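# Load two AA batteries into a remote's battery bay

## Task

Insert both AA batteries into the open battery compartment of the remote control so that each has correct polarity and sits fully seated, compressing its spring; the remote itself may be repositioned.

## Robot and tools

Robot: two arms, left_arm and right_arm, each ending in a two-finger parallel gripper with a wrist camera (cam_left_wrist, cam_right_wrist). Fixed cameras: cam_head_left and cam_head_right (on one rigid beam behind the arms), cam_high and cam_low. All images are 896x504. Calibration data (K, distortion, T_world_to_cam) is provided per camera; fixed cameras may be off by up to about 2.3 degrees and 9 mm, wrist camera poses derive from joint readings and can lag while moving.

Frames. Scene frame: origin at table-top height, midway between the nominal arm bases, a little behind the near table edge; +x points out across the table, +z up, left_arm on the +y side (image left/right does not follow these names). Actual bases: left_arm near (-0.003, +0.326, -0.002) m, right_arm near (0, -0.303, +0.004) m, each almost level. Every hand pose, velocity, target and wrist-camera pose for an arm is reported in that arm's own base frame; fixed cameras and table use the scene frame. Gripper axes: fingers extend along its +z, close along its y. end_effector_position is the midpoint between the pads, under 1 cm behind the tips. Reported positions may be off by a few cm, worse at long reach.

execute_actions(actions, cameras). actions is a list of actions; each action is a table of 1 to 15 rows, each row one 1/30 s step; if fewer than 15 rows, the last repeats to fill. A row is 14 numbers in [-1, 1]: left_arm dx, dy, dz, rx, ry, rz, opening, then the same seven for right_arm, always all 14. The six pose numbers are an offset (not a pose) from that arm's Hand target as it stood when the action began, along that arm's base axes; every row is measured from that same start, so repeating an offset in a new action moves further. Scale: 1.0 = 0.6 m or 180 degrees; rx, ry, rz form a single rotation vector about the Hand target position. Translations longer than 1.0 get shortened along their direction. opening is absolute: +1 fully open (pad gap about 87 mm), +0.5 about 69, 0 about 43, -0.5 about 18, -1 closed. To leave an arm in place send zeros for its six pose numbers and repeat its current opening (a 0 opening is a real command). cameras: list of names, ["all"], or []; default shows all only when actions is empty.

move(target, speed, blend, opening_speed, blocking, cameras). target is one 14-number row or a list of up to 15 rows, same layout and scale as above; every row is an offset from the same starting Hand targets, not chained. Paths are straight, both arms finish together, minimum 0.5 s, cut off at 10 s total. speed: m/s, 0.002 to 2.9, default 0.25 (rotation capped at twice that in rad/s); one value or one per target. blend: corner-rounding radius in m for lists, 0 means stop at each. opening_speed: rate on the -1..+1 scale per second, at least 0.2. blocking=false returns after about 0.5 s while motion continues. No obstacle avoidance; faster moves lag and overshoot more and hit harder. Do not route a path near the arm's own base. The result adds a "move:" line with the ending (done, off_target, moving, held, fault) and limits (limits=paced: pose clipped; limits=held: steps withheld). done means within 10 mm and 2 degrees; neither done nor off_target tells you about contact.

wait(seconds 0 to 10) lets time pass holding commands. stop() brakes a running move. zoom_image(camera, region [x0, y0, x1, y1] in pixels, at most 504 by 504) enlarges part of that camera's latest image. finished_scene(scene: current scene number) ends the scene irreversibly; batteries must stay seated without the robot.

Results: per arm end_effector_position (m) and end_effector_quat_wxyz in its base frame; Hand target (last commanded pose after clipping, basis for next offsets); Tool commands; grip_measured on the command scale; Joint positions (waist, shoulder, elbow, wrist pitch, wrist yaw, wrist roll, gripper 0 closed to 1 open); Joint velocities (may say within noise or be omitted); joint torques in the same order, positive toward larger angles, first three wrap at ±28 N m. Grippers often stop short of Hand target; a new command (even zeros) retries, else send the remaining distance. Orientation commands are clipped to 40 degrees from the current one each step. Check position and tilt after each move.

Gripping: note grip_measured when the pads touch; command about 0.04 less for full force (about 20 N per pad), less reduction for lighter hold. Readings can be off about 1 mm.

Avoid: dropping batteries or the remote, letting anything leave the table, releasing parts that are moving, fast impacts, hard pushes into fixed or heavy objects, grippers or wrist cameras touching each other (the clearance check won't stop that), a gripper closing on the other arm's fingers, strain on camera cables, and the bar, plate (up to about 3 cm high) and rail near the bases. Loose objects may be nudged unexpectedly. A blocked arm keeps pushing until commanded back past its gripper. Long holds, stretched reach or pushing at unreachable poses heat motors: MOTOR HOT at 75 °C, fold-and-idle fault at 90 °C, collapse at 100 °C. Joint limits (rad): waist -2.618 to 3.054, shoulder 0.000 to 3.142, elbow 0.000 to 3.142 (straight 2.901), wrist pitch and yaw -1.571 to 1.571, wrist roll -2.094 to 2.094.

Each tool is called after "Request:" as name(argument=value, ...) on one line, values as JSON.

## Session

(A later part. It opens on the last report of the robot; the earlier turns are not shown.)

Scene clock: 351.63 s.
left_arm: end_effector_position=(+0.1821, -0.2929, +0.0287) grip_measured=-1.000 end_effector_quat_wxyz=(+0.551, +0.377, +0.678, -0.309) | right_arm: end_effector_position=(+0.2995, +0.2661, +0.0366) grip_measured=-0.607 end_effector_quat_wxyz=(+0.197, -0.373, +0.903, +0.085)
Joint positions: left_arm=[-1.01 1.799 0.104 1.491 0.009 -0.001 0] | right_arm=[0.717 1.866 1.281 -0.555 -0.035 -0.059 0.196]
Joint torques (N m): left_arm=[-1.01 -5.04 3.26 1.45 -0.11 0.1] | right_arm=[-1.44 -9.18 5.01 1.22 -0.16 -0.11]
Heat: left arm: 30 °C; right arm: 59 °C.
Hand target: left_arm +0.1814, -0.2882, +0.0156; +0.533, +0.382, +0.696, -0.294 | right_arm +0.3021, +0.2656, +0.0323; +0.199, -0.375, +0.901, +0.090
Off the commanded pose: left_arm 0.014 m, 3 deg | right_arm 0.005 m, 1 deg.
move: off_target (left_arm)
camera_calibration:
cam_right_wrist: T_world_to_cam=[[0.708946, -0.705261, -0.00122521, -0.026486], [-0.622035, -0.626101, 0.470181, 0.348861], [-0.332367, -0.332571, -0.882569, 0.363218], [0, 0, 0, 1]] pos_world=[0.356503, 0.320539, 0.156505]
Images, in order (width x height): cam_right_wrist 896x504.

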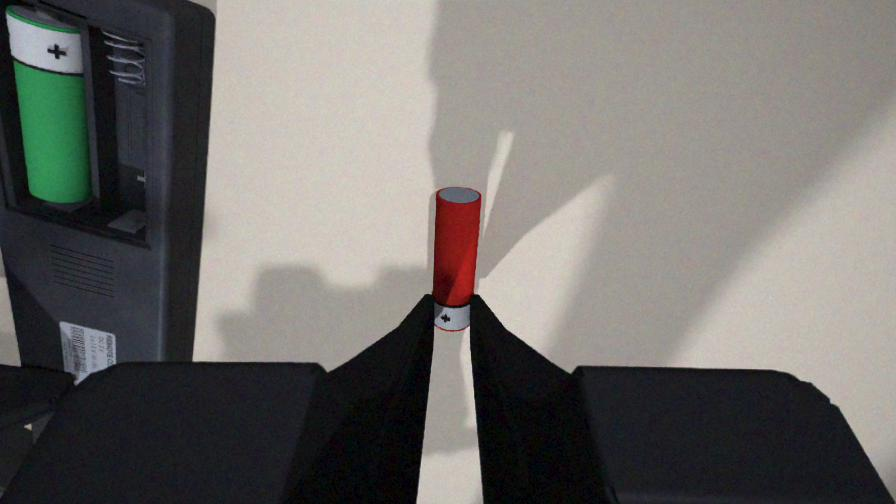

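Request:
move(target=[[0,0,0,0,0,0,-1,0,0,0.12,0,0,0,-0.85],[0,0,0,0,0,0,-1,-0.09,0.15,0.16,-0.0737,0.1053,-0.1097,-0.85]], speed=0.13, blend=0.02, cameras=["cam_low","cam_head_left","cam_left_wrist","cam_right_wrist"])

Request:
zoom_image(camera="cam_right_wrist", region=[340, 50, 590, 330])

Scene clock: 356.77 s.
left_arm: end_effector_position=(+0.1821, -0.2929, +0.0287) grip_measured=-1.000 end_effector_quat_wxyz=(+0.551, +0.377, +0.678, -0.309) | right_arm: end_effector_position=(+0.2523, +0.3537, +0.1231) grip_measured=-0.607 end_effector_quat_wxyz=(+0.039, -0.221, +0.974, +0.024)
Joint positions: left_arm=[-1.01 1.799 0.104 1.491 0.009 -0.001 0] | right_arm=[0.913 2.363 2.43 -1.546 0.013 0.467 0.196]
Joint torques (N m): left_arm=[-1.09 -4.96 3.26 1.45 -0.11 0.1] | right_arm=[-0.05 -12.94 8.49 0.12 -0.07 0.14]
Heat: left arm: 30 °C; right arm: 58 °C.
Hand target: left_arm +0.1814, -0.2882, +0.0156; +0.533, +0.382, +0.696, -0.294 | right_arm +0.2480, +0.3555, +0.1283; +0.017, -0.217, +0.976, +0.011
Off the commanded pose: left_arm 0.014 m, 3 deg | right_arm 0.007 m, 3 deg.
joint sent to its limit (right arm) — joint 4 (wrist pitch), lower limit. The joint targets are off in orientation, not in position.
move: off_target (left_arm, right_arm)
camera_calibration:
cam_left_wrist: T_world_to_cam=[[-0.858695, -0.51234, 0.0123156, 0.00156763], [-0.458568, 0.757399, -0.464825, 0.339805], [0.22882, -0.40479, -0.885317, 0.0102837], [0, 0, 0, 1]] pos_world=[0.154817, -0.252402, 0.167035]
cam_right_wrist: T_world_to_cam=[[0.436043, -0.899576, -0.0251031, 0.209453], [-0.596478, -0.309787, 0.740436, 0.182077], [-0.673855, -0.307888, -0.671658, 0.504364], [0, 0, 0, 1]] pos_world=[0.357143, 0.400112, 0.209202]
Images, in order (width x height): cam_head_left 896x504, cam_low 896x504, cam_left_wrist 896x504, cam_right_wrist 896x504.

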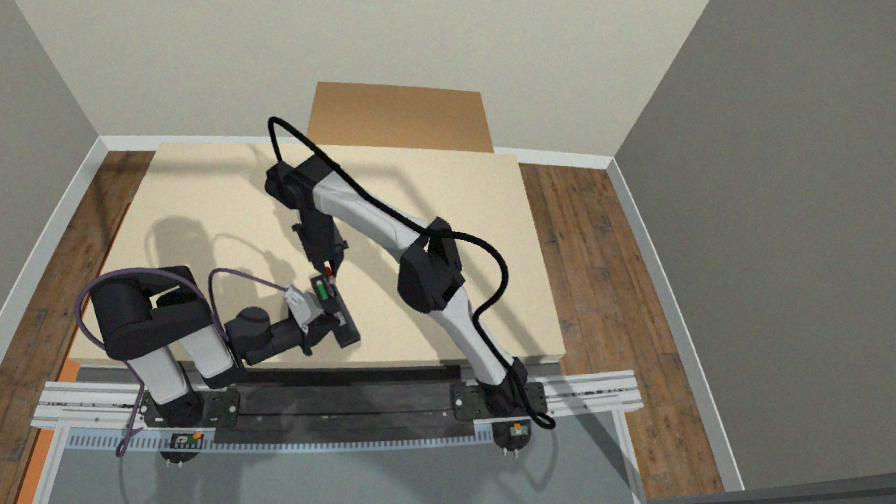

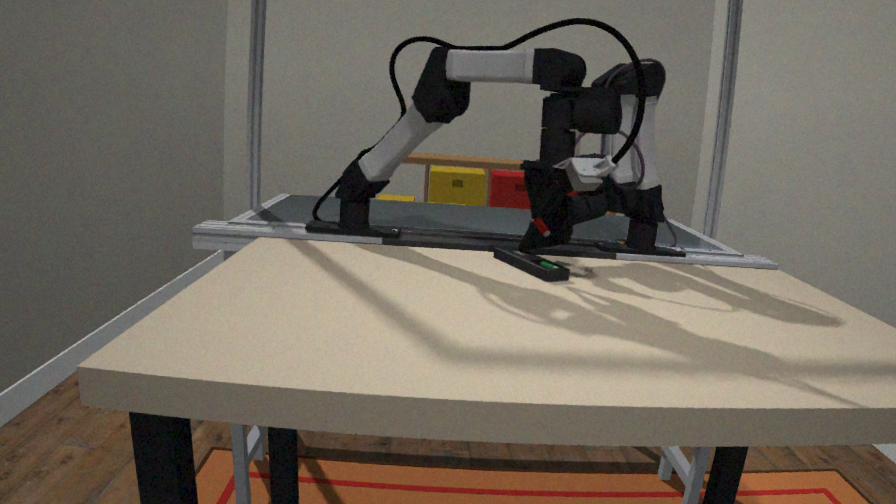

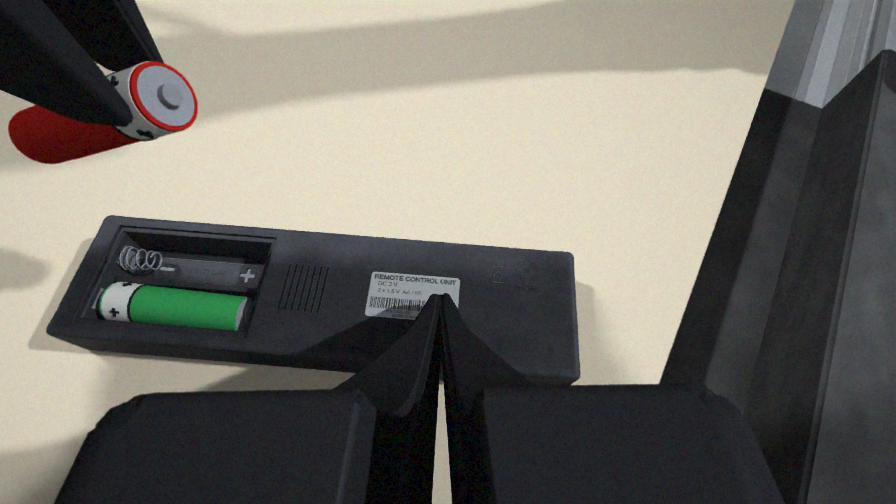

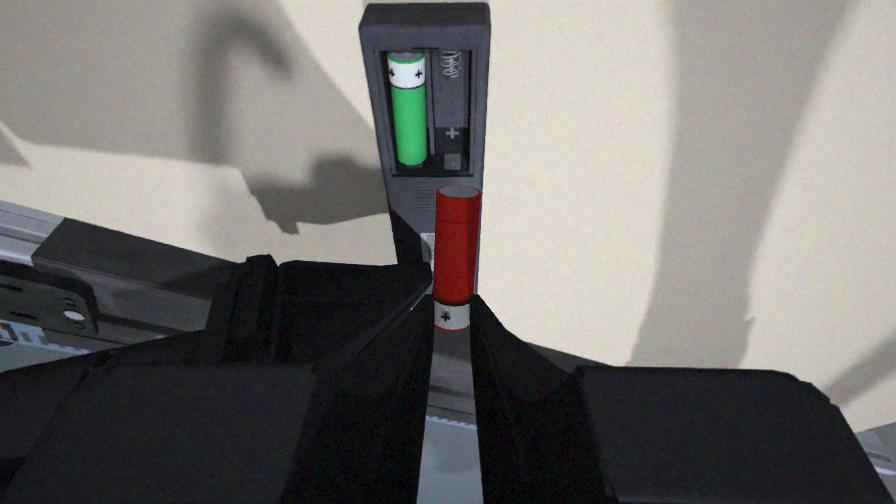

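Scaled by 1.800 from the camera's 896x504 image, which has a finer 1280x720 frame.

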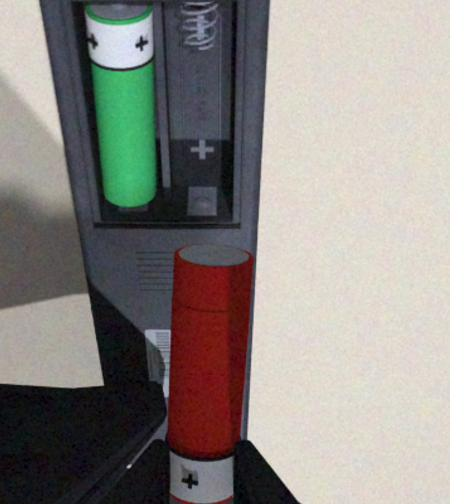

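Request:
move(target=[0,0,0,0,0,0,-1,-0.020,0,-0.065,0,0,0,-0.85], speed=0.1, cameras=["cam_left_wrist","cam_right_wrist"])

Request:
zoom_image(camera="cam_right_wrist", region=[340, 50, 590, 330])

Request:
zoom_image(camera="cam_left_wrist", region=[0, 100, 300, 380])

Scene clock: 358.50 s.
left_arm: end_effector_position=(+0.1821, -0.2929, +0.0287) grip_measured=-1.000 end_effector_quat_wxyz=(+0.551, +0.377, +0.678, -0.309) | right_arm: end_effector_position=(+0.2384, +0.3515, +0.0827) grip_measured=-0.607 end_effector_quat_wxyz=(+0.009, -0.222, +0.975, -0.001)
Joint positions: left_arm=[-1.01 1.799 0.104 1.491 0.009 -0.001 0] | right_arm=[0.934 2.363 2.258 -1.453 0.013 0.487 0.196]
Joint torques (N m): left_arm=[-1.06 -4.98 3.26 1.45 -0.11 0.09] | right_arm=[0.01 -15.98 4.56 0.36 -0.04 0.18]
Heat: left arm: 30 °C; right arm: 57 °C.
Hand target: left_arm +0.1814, -0.2882, +0.0156; +0.533, +0.382, +0.696, -0.294 | right_arm +0.2360, +0.3556, +0.0893; +0.017, -0.217, +0.976, +0.011
Off the commanded pose: left_arm 0.014 m, 3 deg | right_arm 0.008 m, 2 deg.
move: off_target (left_arm)
camera_calibration:
cam_left_wrist: T_world_to_cam=[[-0.858695, -0.51234, 0.0123156, 0.00156763], [-0.458568, 0.757399, -0.464825, 0.339805], [0.22882, -0.40479, -0.885317, 0.0102837], [0, 0, 0, 1]] pos_world=[0.154817, -0.252402, 0.167035]
cam_right_wrist: T_world_to_cam=[[0.436755, -0.899531, 0.00939655, 0.209428], [-0.559627, -0.263512, 0.785735, 0.174233], [-0.704317, -0.348432, -0.618492, 0.484202], [0, 0, 0, 1]] pos_world=[0.347068, 0.403011, 0.160606]
Images, in order (width x height): cam_left_wrist 896x504, cam_right_wrist 896x504.

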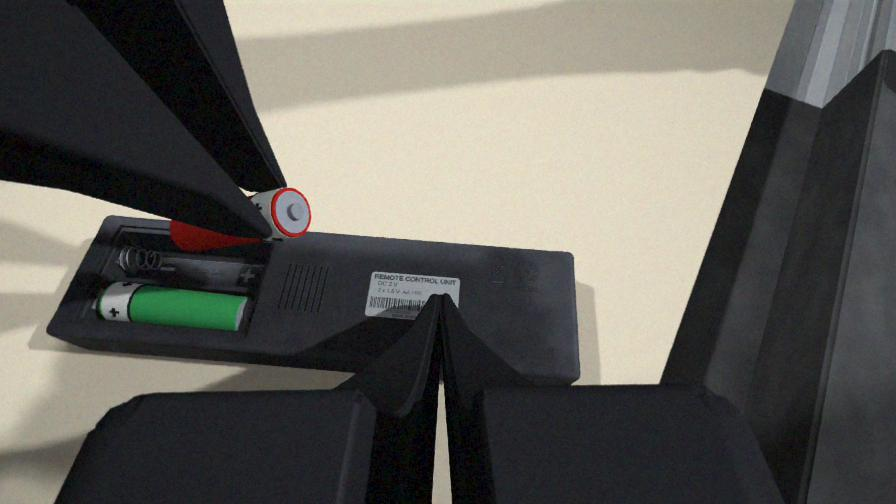

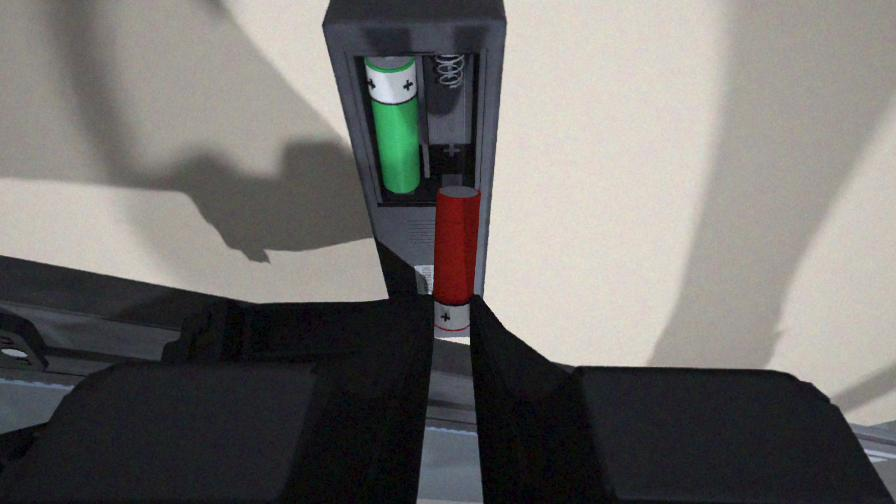

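Scaled by 1.800 from the camera's 896x504 image, which has a finer 1280x720 frame.

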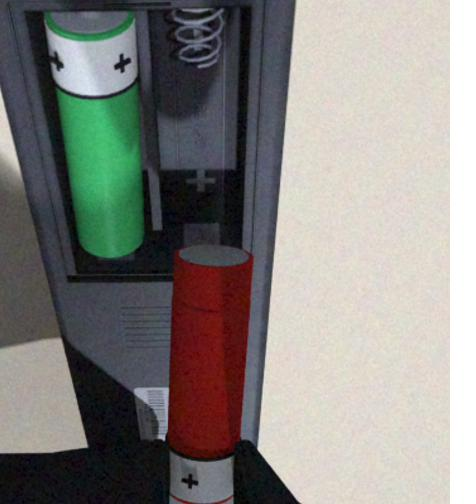

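Scaled by 1.680 from the camera's 896x504 image, which has a finer 1280x720 frame.

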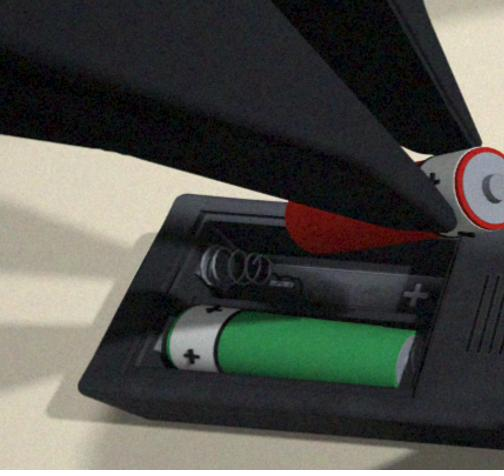

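Request:
move(target=[[0,0,0,0,0,0,-1,0.019,0.0143,0,0,0,0,-0.85],[0,0,0,0,0,0,-1,0.019,0.0143,-0.037,0,0,0,-0.85]], speed=0.06, cameras=["cam_left_wrist","cam_right_wrist"])

Request:
zoom_image(camera="cam_right_wrist", region=[340, 50, 590, 330])

Request:
zoom_image(camera="cam_left_wrist", region=[0, 100, 300, 380])

Scene clock: 361.17 s.
left_arm: end_effector_position=(+0.1821, -0.2929, +0.0287) grip_measured=-1.000 end_effector_quat_wxyz=(+0.551, +0.377, +0.678, -0.309) | right_arm: end_effector_position=(+0.2461, +0.3619, +0.0646) grip_measured=-0.607 end_effector_quat_wxyz=(+0.012, -0.222, +0.975, +0.002)
Joint positions: left_arm=[-1.01 1.799 0.104 1.491 0.009 -0.001 0] | right_arm=[0.934 2.42 2.288 -1.418 0.013 0.487 0.196]
Joint torques (N m): left_arm=[-1.05 -5 3.25 1.44 -0.11 0.1] | right_arm=[-0.84 -15.36 4.7 0.38 -0.04 0.07]
Heat: left arm: 30 °C; right arm: 57 °C.
Hand target: left_arm +0.1814, -0.2882, +0.0156; +0.533, +0.382, +0.696, -0.294 | right_arm +0.2474, +0.3642, +0.0672; +0.017, -0.217, +0.976, +0.011
Off the commanded pose: left_arm 0.014 m, 3 deg | right_arm 0.004 m, 1 deg.
move: off_target (left_arm)
camera_calibration:
cam_left_wrist: T_world_to_cam=[[-0.858695, -0.51234, 0.0123156, 0.00156763], [-0.458568, 0.757399, -0.464825, 0.339805], [0.22882, -0.40479, -0.885317, 0.0102837], [0, 0, 0, 1]] pos_world=[0.154817, -0.252402, 0.167035]
cam_right_wrist: T_world_to_cam=[[0.436759, -0.899558, 0.00608478, 0.215843], [-0.563039, -0.268082, 0.781741, 0.198215], [-0.70159, -0.344858, -0.623573, 0.480542], [0, 0, 0, 1]] pos_world=[0.354475, 0.41302, 0.143387]
Images, in order (width x height): cam_left_wrist 896x504, cam_right_wrist 896x504.

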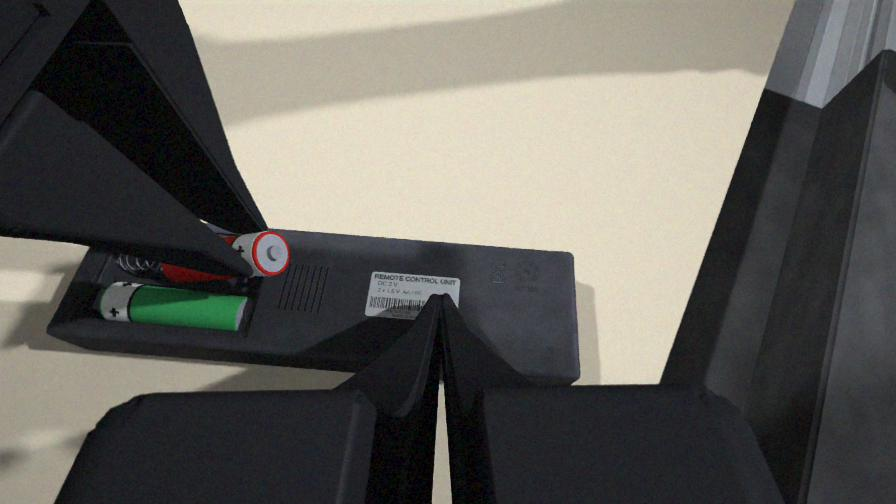

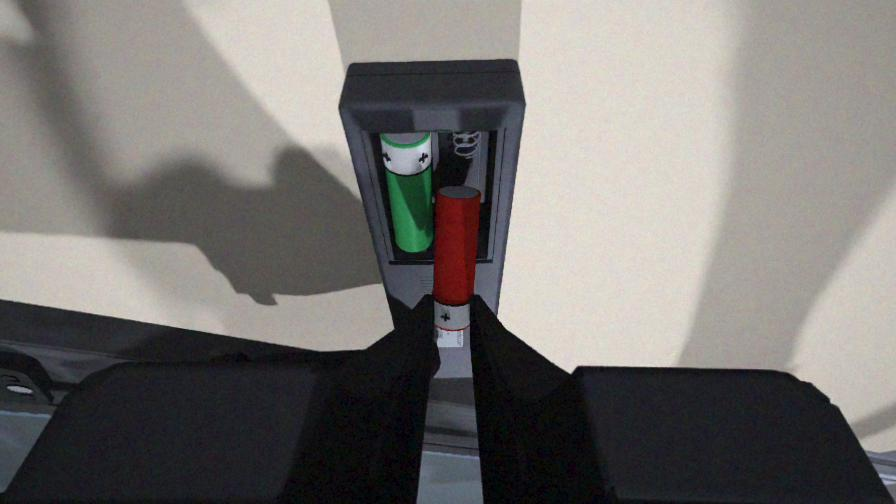

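Scaled by 1.800 from the camera's 896x504 image, which has a finer 1280x720 frame.

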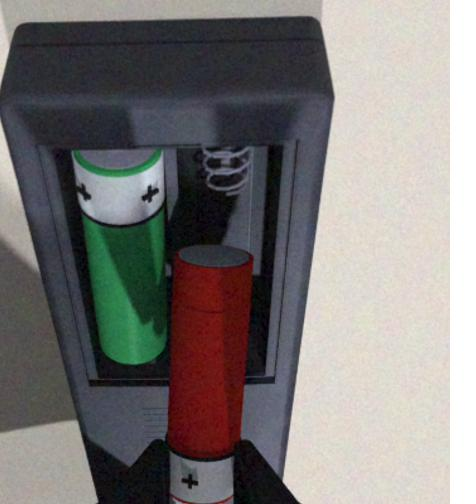

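Scaled by 1.680 from the camera's 896x504 image, which has a finer 1280x720 frame.

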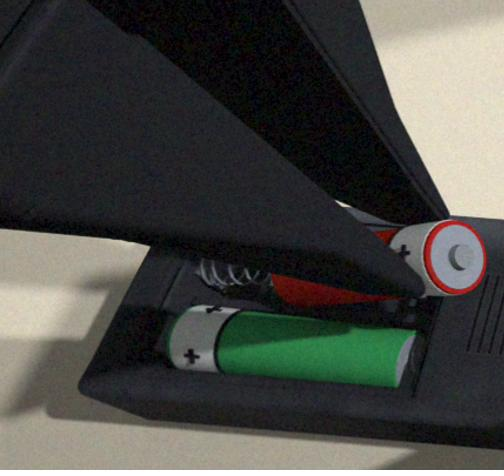

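Request:
move(target=[0,0,0,0,0,0,-1,0.019,0.005,-0.015,0,0,0,-0.85], speed=0.06, cameras=["cam_left_wrist","cam_right_wrist"])

Request:
zoom_image(camera="cam_right_wrist", region=[340, 50, 590, 330])

Request:
zoom_image(camera="cam_left_wrist", region=[0, 100, 300, 380])

Scene clock: 363.13 s.
left_arm: end_effector_position=(+0.1821, -0.2929, +0.0287) grip_measured=-1.000 end_effector_quat_wxyz=(+0.551, +0.377, +0.678, -0.309) | right_arm: end_effector_position=(+0.2516, +0.3612, +0.0568) grip_measured=-0.607 end_effector_quat_wxyz=(+0.008, -0.216, +0.976, -0.001)
Joint positions: left_arm=[-1.01 1.799 0.104 1.491 0.009 -0.001 0] | right_arm=[0.922 2.448 2.306 -1.418 0.011 0.487 0.196]
Joint torques (N m): left_arm=[-1.03 -4.98 3.26 1.45 -0.11 0.1] | right_arm=[-1.2 -13.12 8.5 0.34 -0.03 -0.07]
Heat: left arm: 30 °C; right arm: 57 °C.
Hand target: left_arm +0.1814, -0.2882, +0.0156; +0.533, +0.382, +0.696, -0.294 | right_arm +0.2589, +0.3671, +0.0581; +0.017, -0.216, +0.976, +0.011
Off the commanded pose: left_arm 0.014 m, 3 deg | right_arm 0.009 m, 2 deg.
move: off_target (left_arm)
camera_calibration:
cam_left_wrist: T_world_to_cam=[[-0.858695, -0.51234, 0.0123156, 0.00156763], [-0.458568, 0.757399, -0.464825, 0.339805], [0.22882, -0.40479, -0.885317, 0.0102837], [0, 0, 0, 1]] pos_world=[0.154817, -0.252402, 0.167035]
cam_right_wrist: T_world_to_cam=[[0.426198, -0.904585, 0.00897657, 0.217145], [-0.560212, -0.256128, 0.787757, 0.201838], [-0.710294, -0.340769, -0.615921, 0.479548], [0, 0, 0, 1]] pos_world=[0.361145, 0.411537, 0.134415]
Images, in order (width x height): cam_left_wrist 896x504, cam_right_wrist 896x504.

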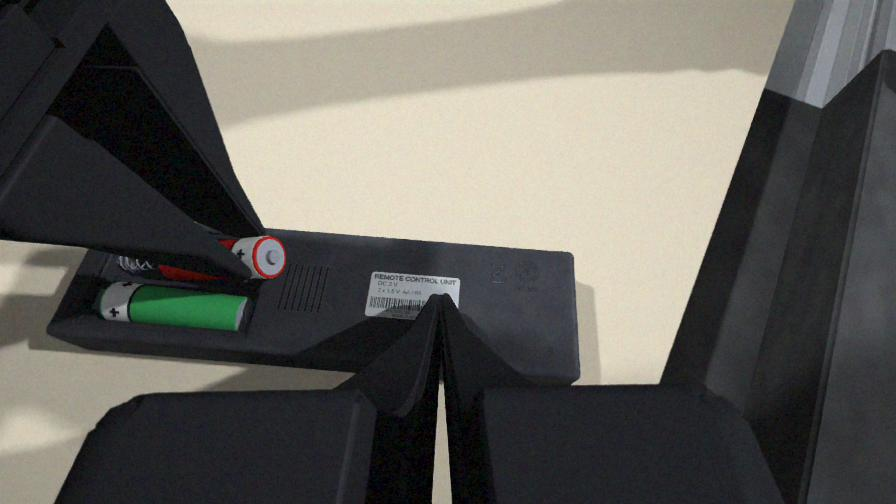

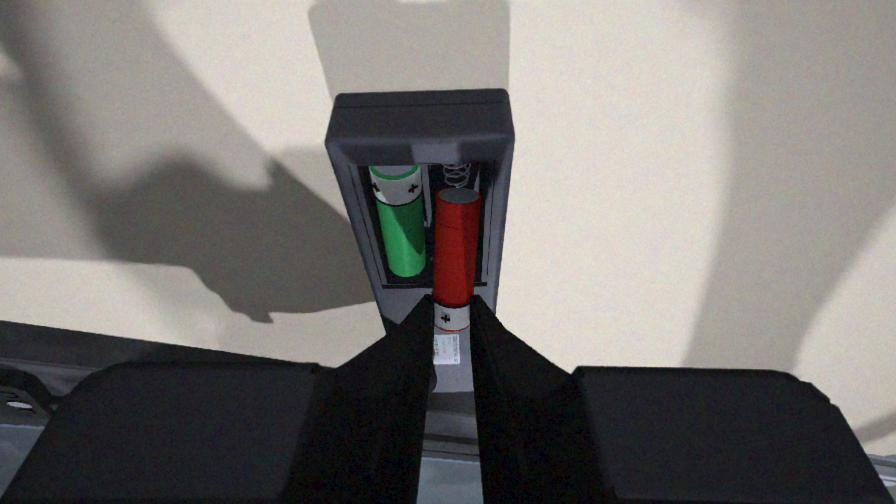

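Scaled by 1.800 from the camera's 896x504 image, which has a finer 1280x720 frame.

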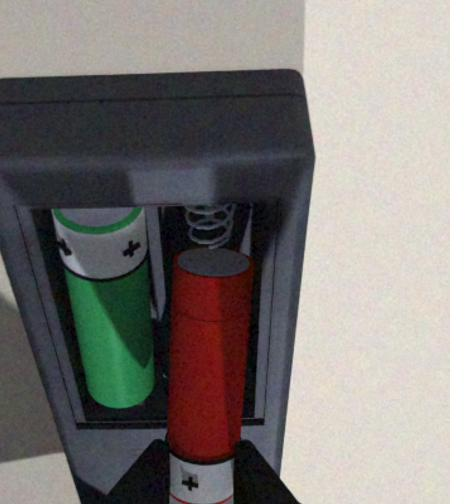

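Scaled by 1.680 from the camera's 896x504 image, which has a finer 1280x720 frame.

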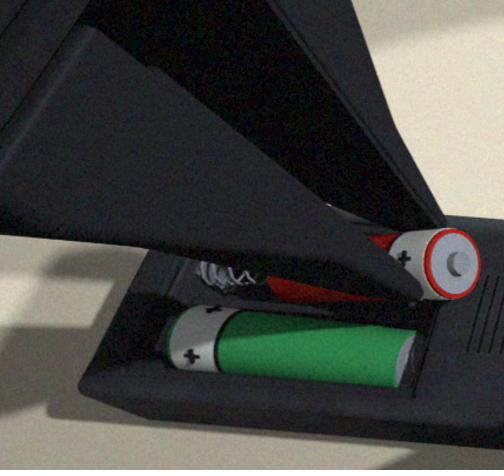

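Request:
move(target=[0,0,0,0,0,0,-1,0.019,0.0095,-0.003,0,0,0,-0.85], speed=0.06, cameras=["cam_left_wrist","cam_right_wrist"])

Request:
zoom_image(camera="cam_right_wrist", region=[340, 50, 590, 330])

Request:
zoom_image(camera="cam_left_wrist", region=[0, 100, 300, 380])

Scene clock: 364.43 s.
left_arm: end_effector_position=(+0.1833, -0.2921, +0.0287) grip_measured=-1.000 end_effector_quat_wxyz=(+0.552, +0.375, +0.679, -0.306) | right_arm: end_effector_position=(+0.2604, +0.3693, +0.0557) grip_measured=-0.607 end_effector_quat_wxyz=(+0.006, -0.217, +0.976, +0.002)
Joint positions: left_arm=[-1.01 1.799 0.104 1.491 0.001 -0.001 0] | right_arm=[0.916 2.534 2.458 -1.484 0.005 0.479 0.196]
Joint torques (N m): left_arm=[-1.01 -4.98 3.25 1.44 -0.02 0.1] | right_arm=[-1.62 -13.44 8.68 0.35 0.04 -0.1]
Heat: left arm: 30 °C; right arm: 57 °C.
Hand target: left_arm +0.1814, -0.2882, +0.0156; +0.533, +0.382, +0.696, -0.294 | right_arm +0.2703, +0.3729, +0.0564; +0.017, -0.217, +0.976, +0.011
Off the commanded pose: left_arm 0.014 m, 3 deg | right_arm 0.010 m, 2 deg.
move: off_target (left_arm)
camera_calibration:
cam_left_wrist: T_world_to_cam=[[-0.854515, -0.519319, 0.0105704, 0.000295695], [-0.464036, 0.754089, -0.46478, 0.339758], [0.233398, -0.402066, -0.885363, 0.0103069], [0, 0, 0, 1]] pos_world=[0.155507, -0.25191, 0.167035]
cam_right_wrist: T_world_to_cam=[[0.427572, -0.903977, 0.00297213, 0.220464], [-0.556756, -0.260747, 0.788692, 0.210514], [-0.712184, -0.338877, -0.614782, 0.487657], [0, 0, 0, 1]] pos_world=[0.370242, 0.419441, 0.133117]
Images, in order (width x height): cam_left_wrist 896x504, cam_right_wrist 896x504.

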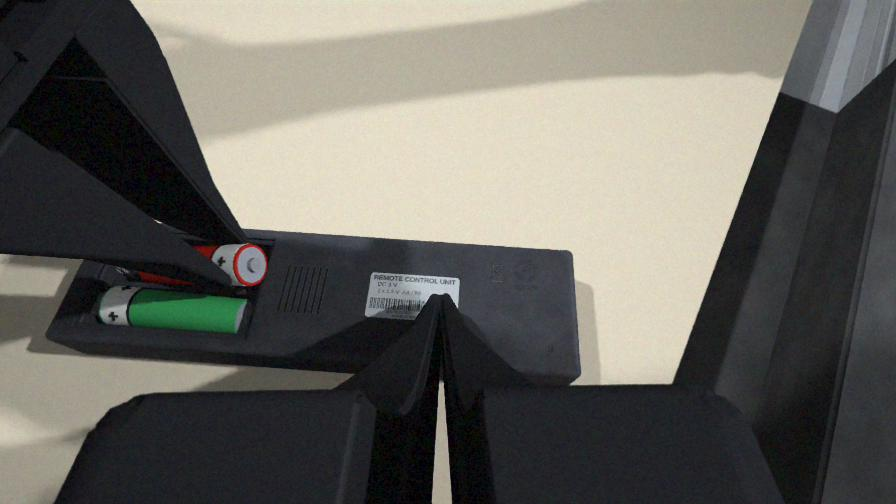

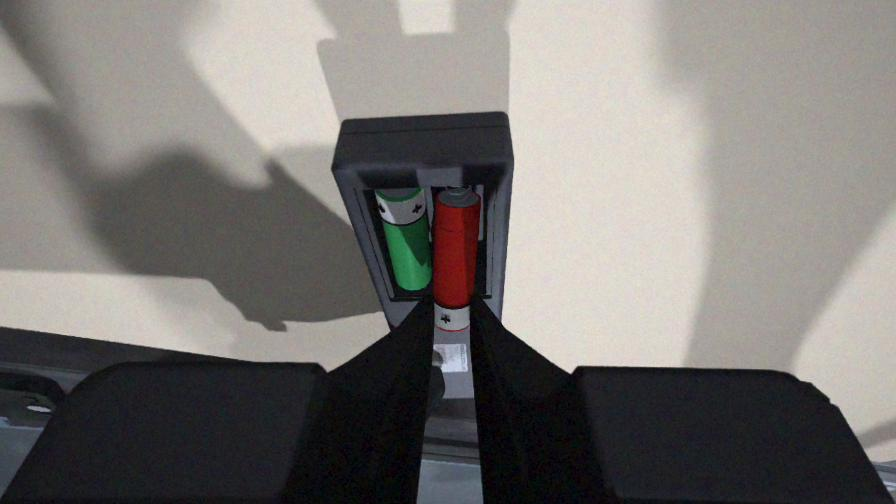

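Scaled by 1.800 from the camera's 896x504 image, which has a finer 1280x720 frame.

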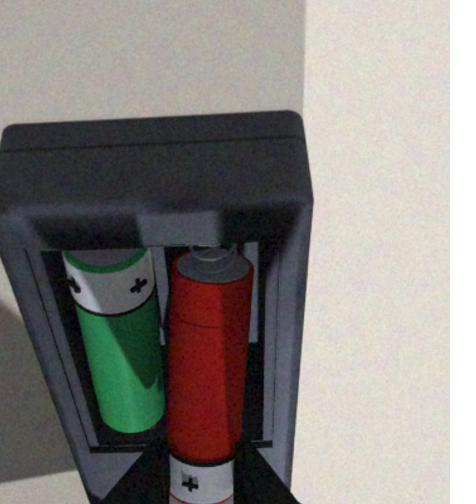

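Scaled by 1.680 from the camera's 896x504 image, which has a finer 1280x720 frame.

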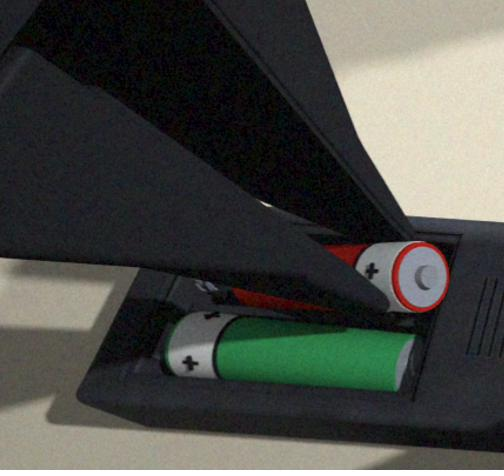

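Request:
move(target=[0,0,0,0,0,0,-1,0.013,0.006,-0.026,0.042,-0.0906,0,-0.85], speed=0.06, cameras=["cam_left_wrist","cam_right_wrist"])

Request:
zoom_image(camera="cam_right_wrist", region=[340, 50, 590, 330])

Request:
zoom_image(camera="cam_left_wrist", region=[0, 100, 300, 380])

Scene clock: 367.73 s.
left_arm: end_effector_position=(+0.1833, -0.2921, +0.0287) grip_measured=-1.000 end_effector_quat_wxyz=(+0.552, +0.375, +0.679, -0.306) | right_arm: end_effector_position=(+0.2605, +0.3688, +0.0557) grip_measured=-0.607 end_effector_quat_wxyz=(+0.132, -0.224, +0.964, +0.047)
Joint positions: left_arm=[-1.01 1.799 0.104 1.491 0.001 -0.001 0] | right_arm=[0.954 2.181 1.851 -0.98 0.105 0.484 0.196]
Joint torques (N m): left_arm=[-1.03 -5 3.28 1.44 -0.03 0.09] | right_arm=[-0.69 -10.76 3.26 1.59 0.7 0.07]
Heat: left arm: 30 °C; right arm: 58 °C.
Hand target: left_arm +0.1814, -0.2882, +0.0156; +0.533, +0.382, +0.696, -0.294 | right_arm +0.2781, +0.3764, +0.0407; +0.169, -0.214, +0.961, +0.044
Off the commanded pose: left_arm 0.014 m, 3 deg | right_arm 0.024 m, 4 deg.
move: off_target (left_arm, right_arm)
camera_calibration:
cam_left_wrist: T_world_to_cam=[[-0.854515, -0.519319, 0.0105704, 0.000295695], [-0.464036, 0.754089, -0.46478, 0.339758], [0.233398, -0.402066, -0.885363, 0.0103069], [0, 0, 0, 1]] pos_world=[0.155507, -0.25191, 0.167035]
cam_right_wrist: T_world_to_cam=[[0.44771, -0.893813, -0.0255784, 0.212632], [-0.709056, -0.372303, 0.598858, 0.301749], [-0.54479, -0.249978, -0.800447, 0.4215], [0, 0, 0, 1]] pos_world=[0.348388, 0.407761, 0.162122]
Images, in order (width x height): cam_left_wrist 896x504, cam_right_wrist 896x504.

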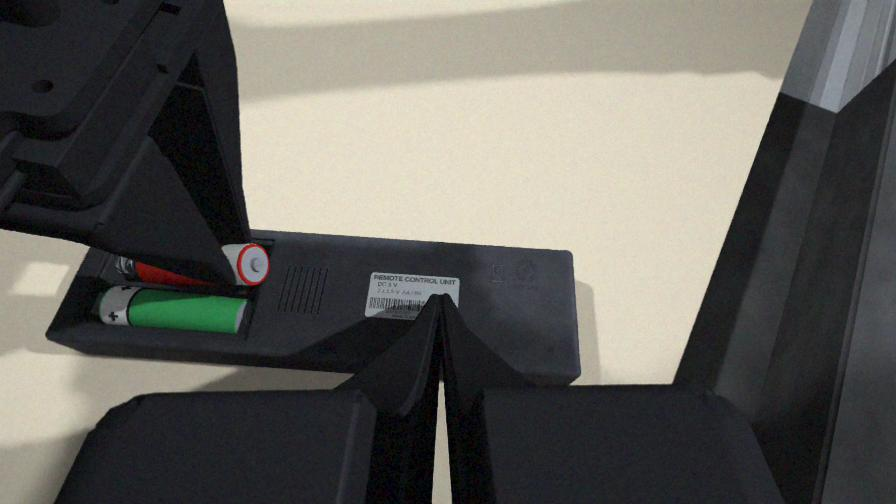

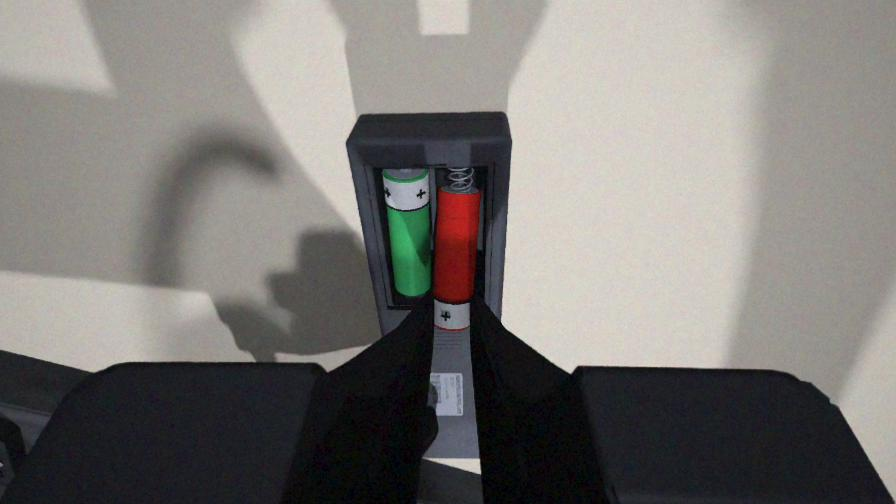

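Scaled by 1.800 from the camera's 896x504 image, which has a finer 1280x720 frame.

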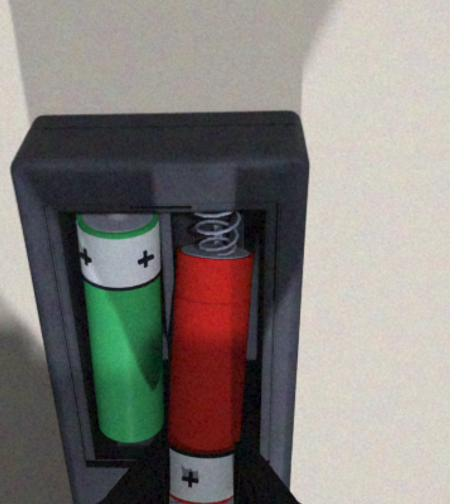

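Scaled by 1.680 from the camera's 896x504 image, which has a finer 1280x720 frame.

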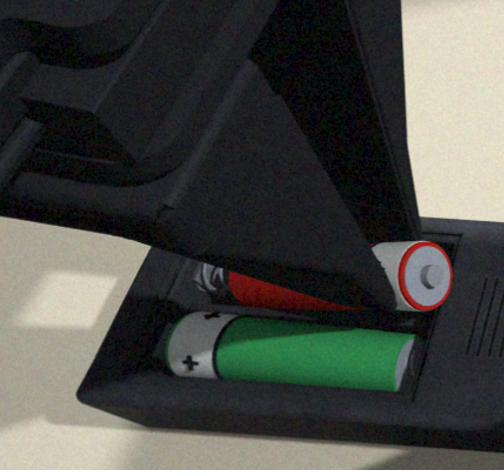

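Request:
move(target=[0,0,0,0,0,0,-1,0.014,0.0065,-0.035,0,0,0,-0.85], speed=0.06, cameras=["cam_left_wrist","cam_right_wrist"])

Request:
zoom_image(camera="cam_right_wrist", region=[340, 50, 590, 330])

Request:
zoom_image(camera="cam_left_wrist", region=[0, 100, 300, 380])

Scene clock: 368.67 s.
left_arm: end_effector_position=(+0.1833, -0.2921, +0.0287) grip_measured=-1.000 end_effector_quat_wxyz=(+0.552, +0.375, +0.679, -0.306) | right_arm: end_effector_position=(+0.2609, +0.3691, +0.0548) grip_measured=-0.607 end_effector_quat_wxyz=(+0.134, -0.224, +0.964, +0.047)
Joint positions: left_arm=[-1.01 1.799 0.104 1.491 0.001 -0.001 0] | right_arm=[0.954 2.179 1.844 -0.971 0.106 0.484 0.196]
Joint torques (N m): left_arm=[-0.99 -5.01 3.23 1.44 -0.02 0.09] | right_arm=[-1.59 -6.8 2.17 2 0.67 -0.04]
Heat: left arm: 30 °C; right arm: 57 °C.
Hand target: left_arm +0.1814, -0.2882, +0.0156; +0.533, +0.382, +0.696, -0.294 | right_arm +0.2865, +0.3803, +0.0197; +0.169, -0.214, +0.961, +0.044
Off the commanded pose: left_arm 0.014 m, 3 deg | right_arm 0.045 m, 4 deg.
move: off_target (left_arm, right_arm)
camera_calibration:
cam_left_wrist: T_world_to_cam=[[-0.854515, -0.519319, 0.0105704, 0.000295695], [-0.464036, 0.754089, -0.46478, 0.339758], [0.233398, -0.402066, -0.885363, 0.0103069], [0, 0, 0, 1]] pos_world=[0.155507, -0.25191, 0.167035]
cam_right_wrist: T_world_to_cam=[[0.447532, -0.893878, -0.026407, 0.212799], [-0.711002, -0.373572, 0.595752, 0.30383], [-0.542394, -0.247843, -0.802734, 0.419816], [0, 0, 0, 1]] pos_world=[0.348495, 0.407767, 0.161613]
Images, in order (width x height): cam_left_wrist 896x504, cam_right_wrist 896x504.

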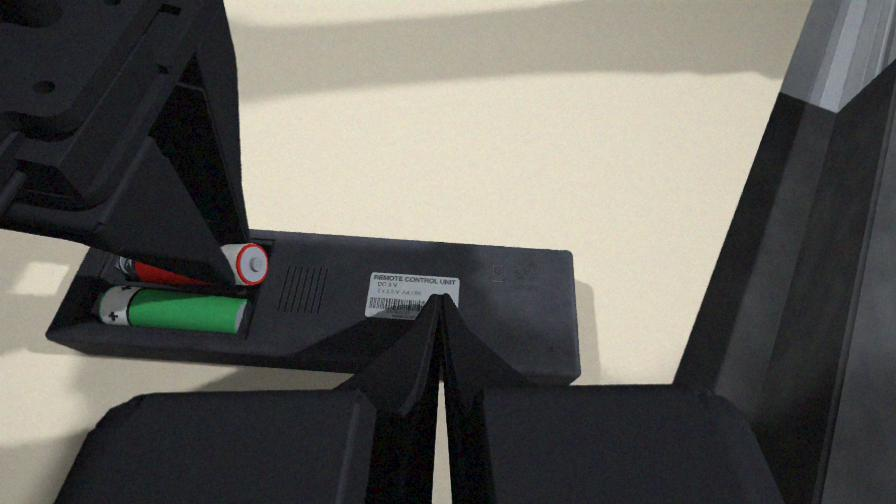

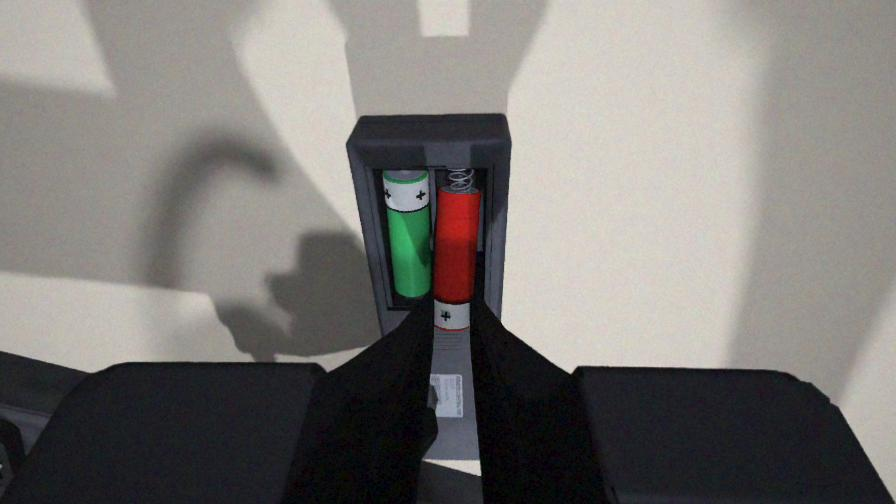

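Scaled by 1.800 from the camera's 896x504 image, which has a finer 1280x720 frame.

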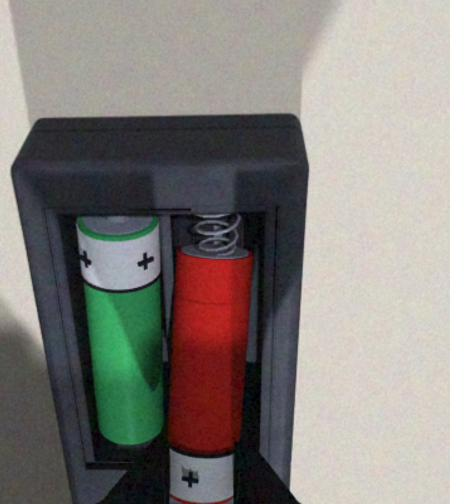

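Scaled by 1.680 from the camera's 896x504 image, which has a finer 1280x720 frame.

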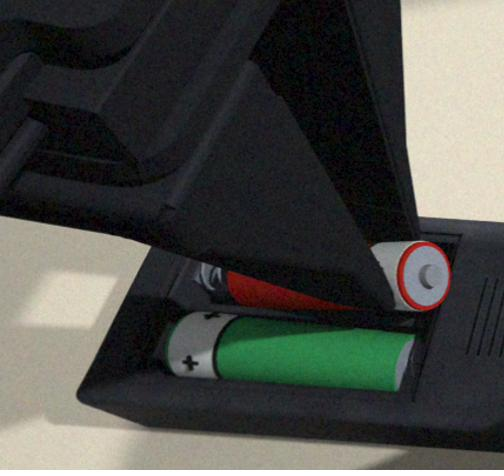

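Request:
move(target=[0,0,0,0,0,0,-1,0.014,0.0065,0.062,0,0,0,-0.85], speed=0.06, cameras=["cam_left_wrist","cam_right_wrist"])

Request:
zoom_image(camera="cam_right_wrist", region=[340, 50, 590, 330])

Request:
zoom_image(camera="cam_left_wrist", region=[0, 100, 300, 380])

Scene clock: 370.23 s.
left_arm: end_effector_position=(+0.1861, -0.2903, +0.0287) grip_measured=-1.000 end_effector_quat_wxyz=(+0.556, +0.370, +0.682, -0.299) | right_arm: end_effector_position=(+0.2689, +0.3755, +0.0566) grip_measured=-0.607 end_effector_quat_wxyz=(+0.130, -0.224, +0.965, +0.040)
Joint positions: left_arm=[-1.01 1.799 0.104 1.491 -0.018 -0.001 0] | right_arm=[0.95 2.239 1.95 -1.031 0.111 0.48 0.197]
Joint torques (N m): left_arm=[-1.01 -4.97 3.25 1.44 0.14 0.09] | right_arm=[-2.18 -11.08 9.14 1.2 0.58 -0.09]
Heat: left arm: 30 °C; right arm: 57 °C.
Hand target: left_arm +0.1814, -0.2882, +0.0156; +0.533, +0.382, +0.696, -0.294 | right_arm +0.2949, +0.3843, +0.0569; +0.169, -0.214, +0.961, +0.045
Off the commanded pose: left_arm 0.014 m, 3 deg | right_arm 0.027 m, 5 deg.
move: off_target (left_arm, right_arm)
camera_calibration:
cam_left_wrist: T_world_to_cam=[[-0.844682, -0.535227, 0.00671699, -0.00265426], [-0.476545, 0.746238, -0.464795, 0.339794], [0.243758, -0.395805, -0.885393, 0.0102571], [0, 0, 0, 1]] pos_world=[0.157185, -0.250928, 0.167034]
cam_right_wrist: T_world_to_cam=[[0.446256, -0.894788, -0.0144811, 0.214952], [-0.709255, -0.363501, 0.604007, 0.306162], [-0.545722, -0.259271, -0.796848, 0.432017], [0, 0, 0, 1]] pos_world=[0.356985, 0.415636, 0.16244]
Images, in order (width x height): cam_left_wrist 896x504, cam_right_wrist 896x504.

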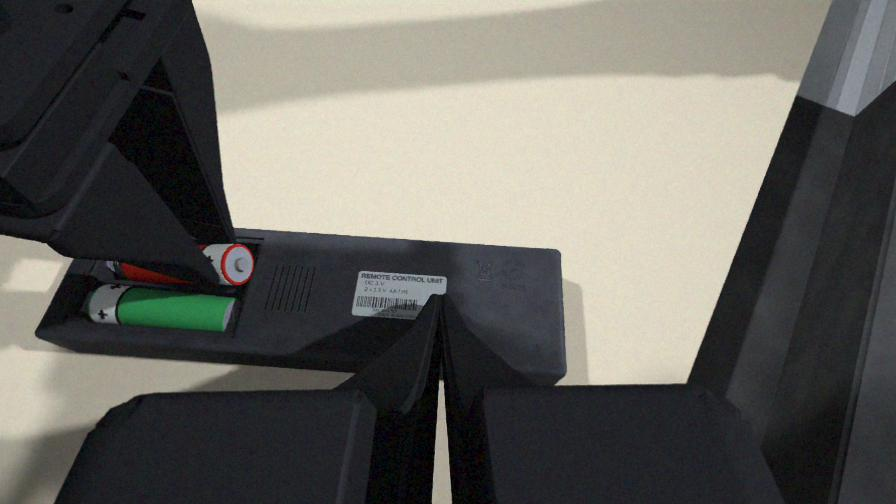

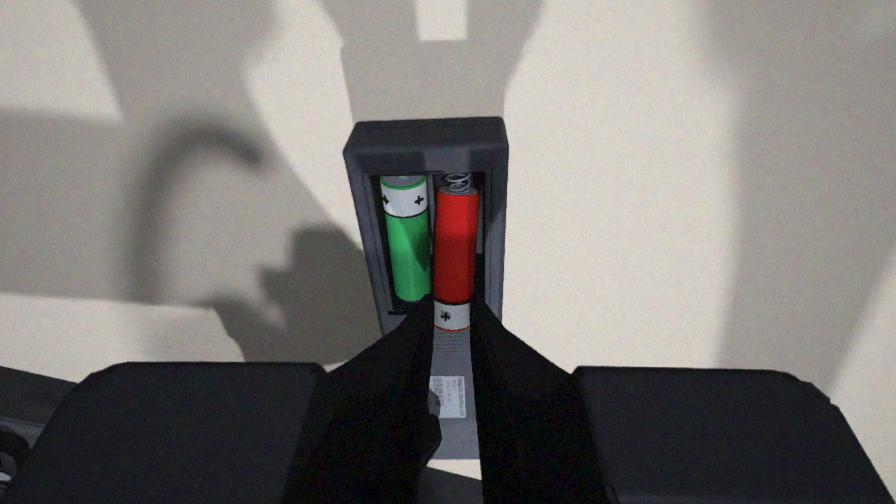

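Scaled by 1.800 from the camera's 896x504 image, which has a finer 1280x720 frame.

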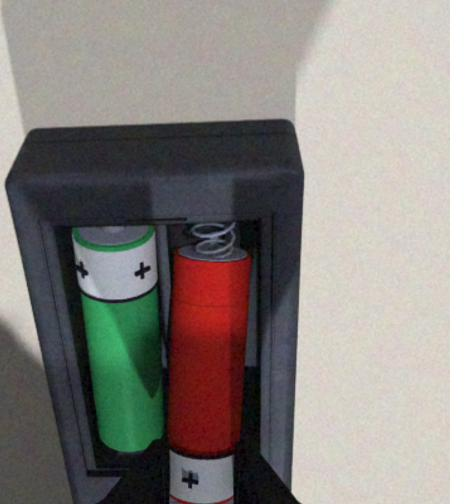

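Scaled by 1.680 from the camera's 896x504 image, which has a finer 1280x720 frame.

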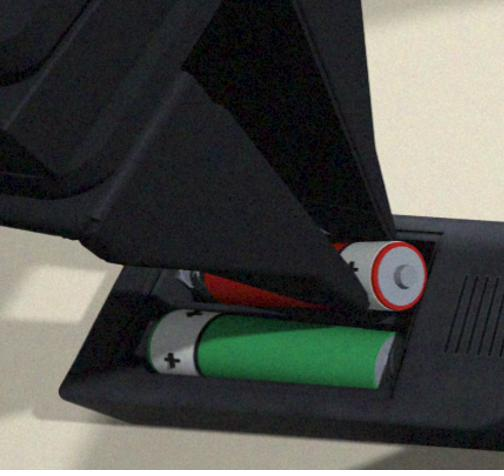

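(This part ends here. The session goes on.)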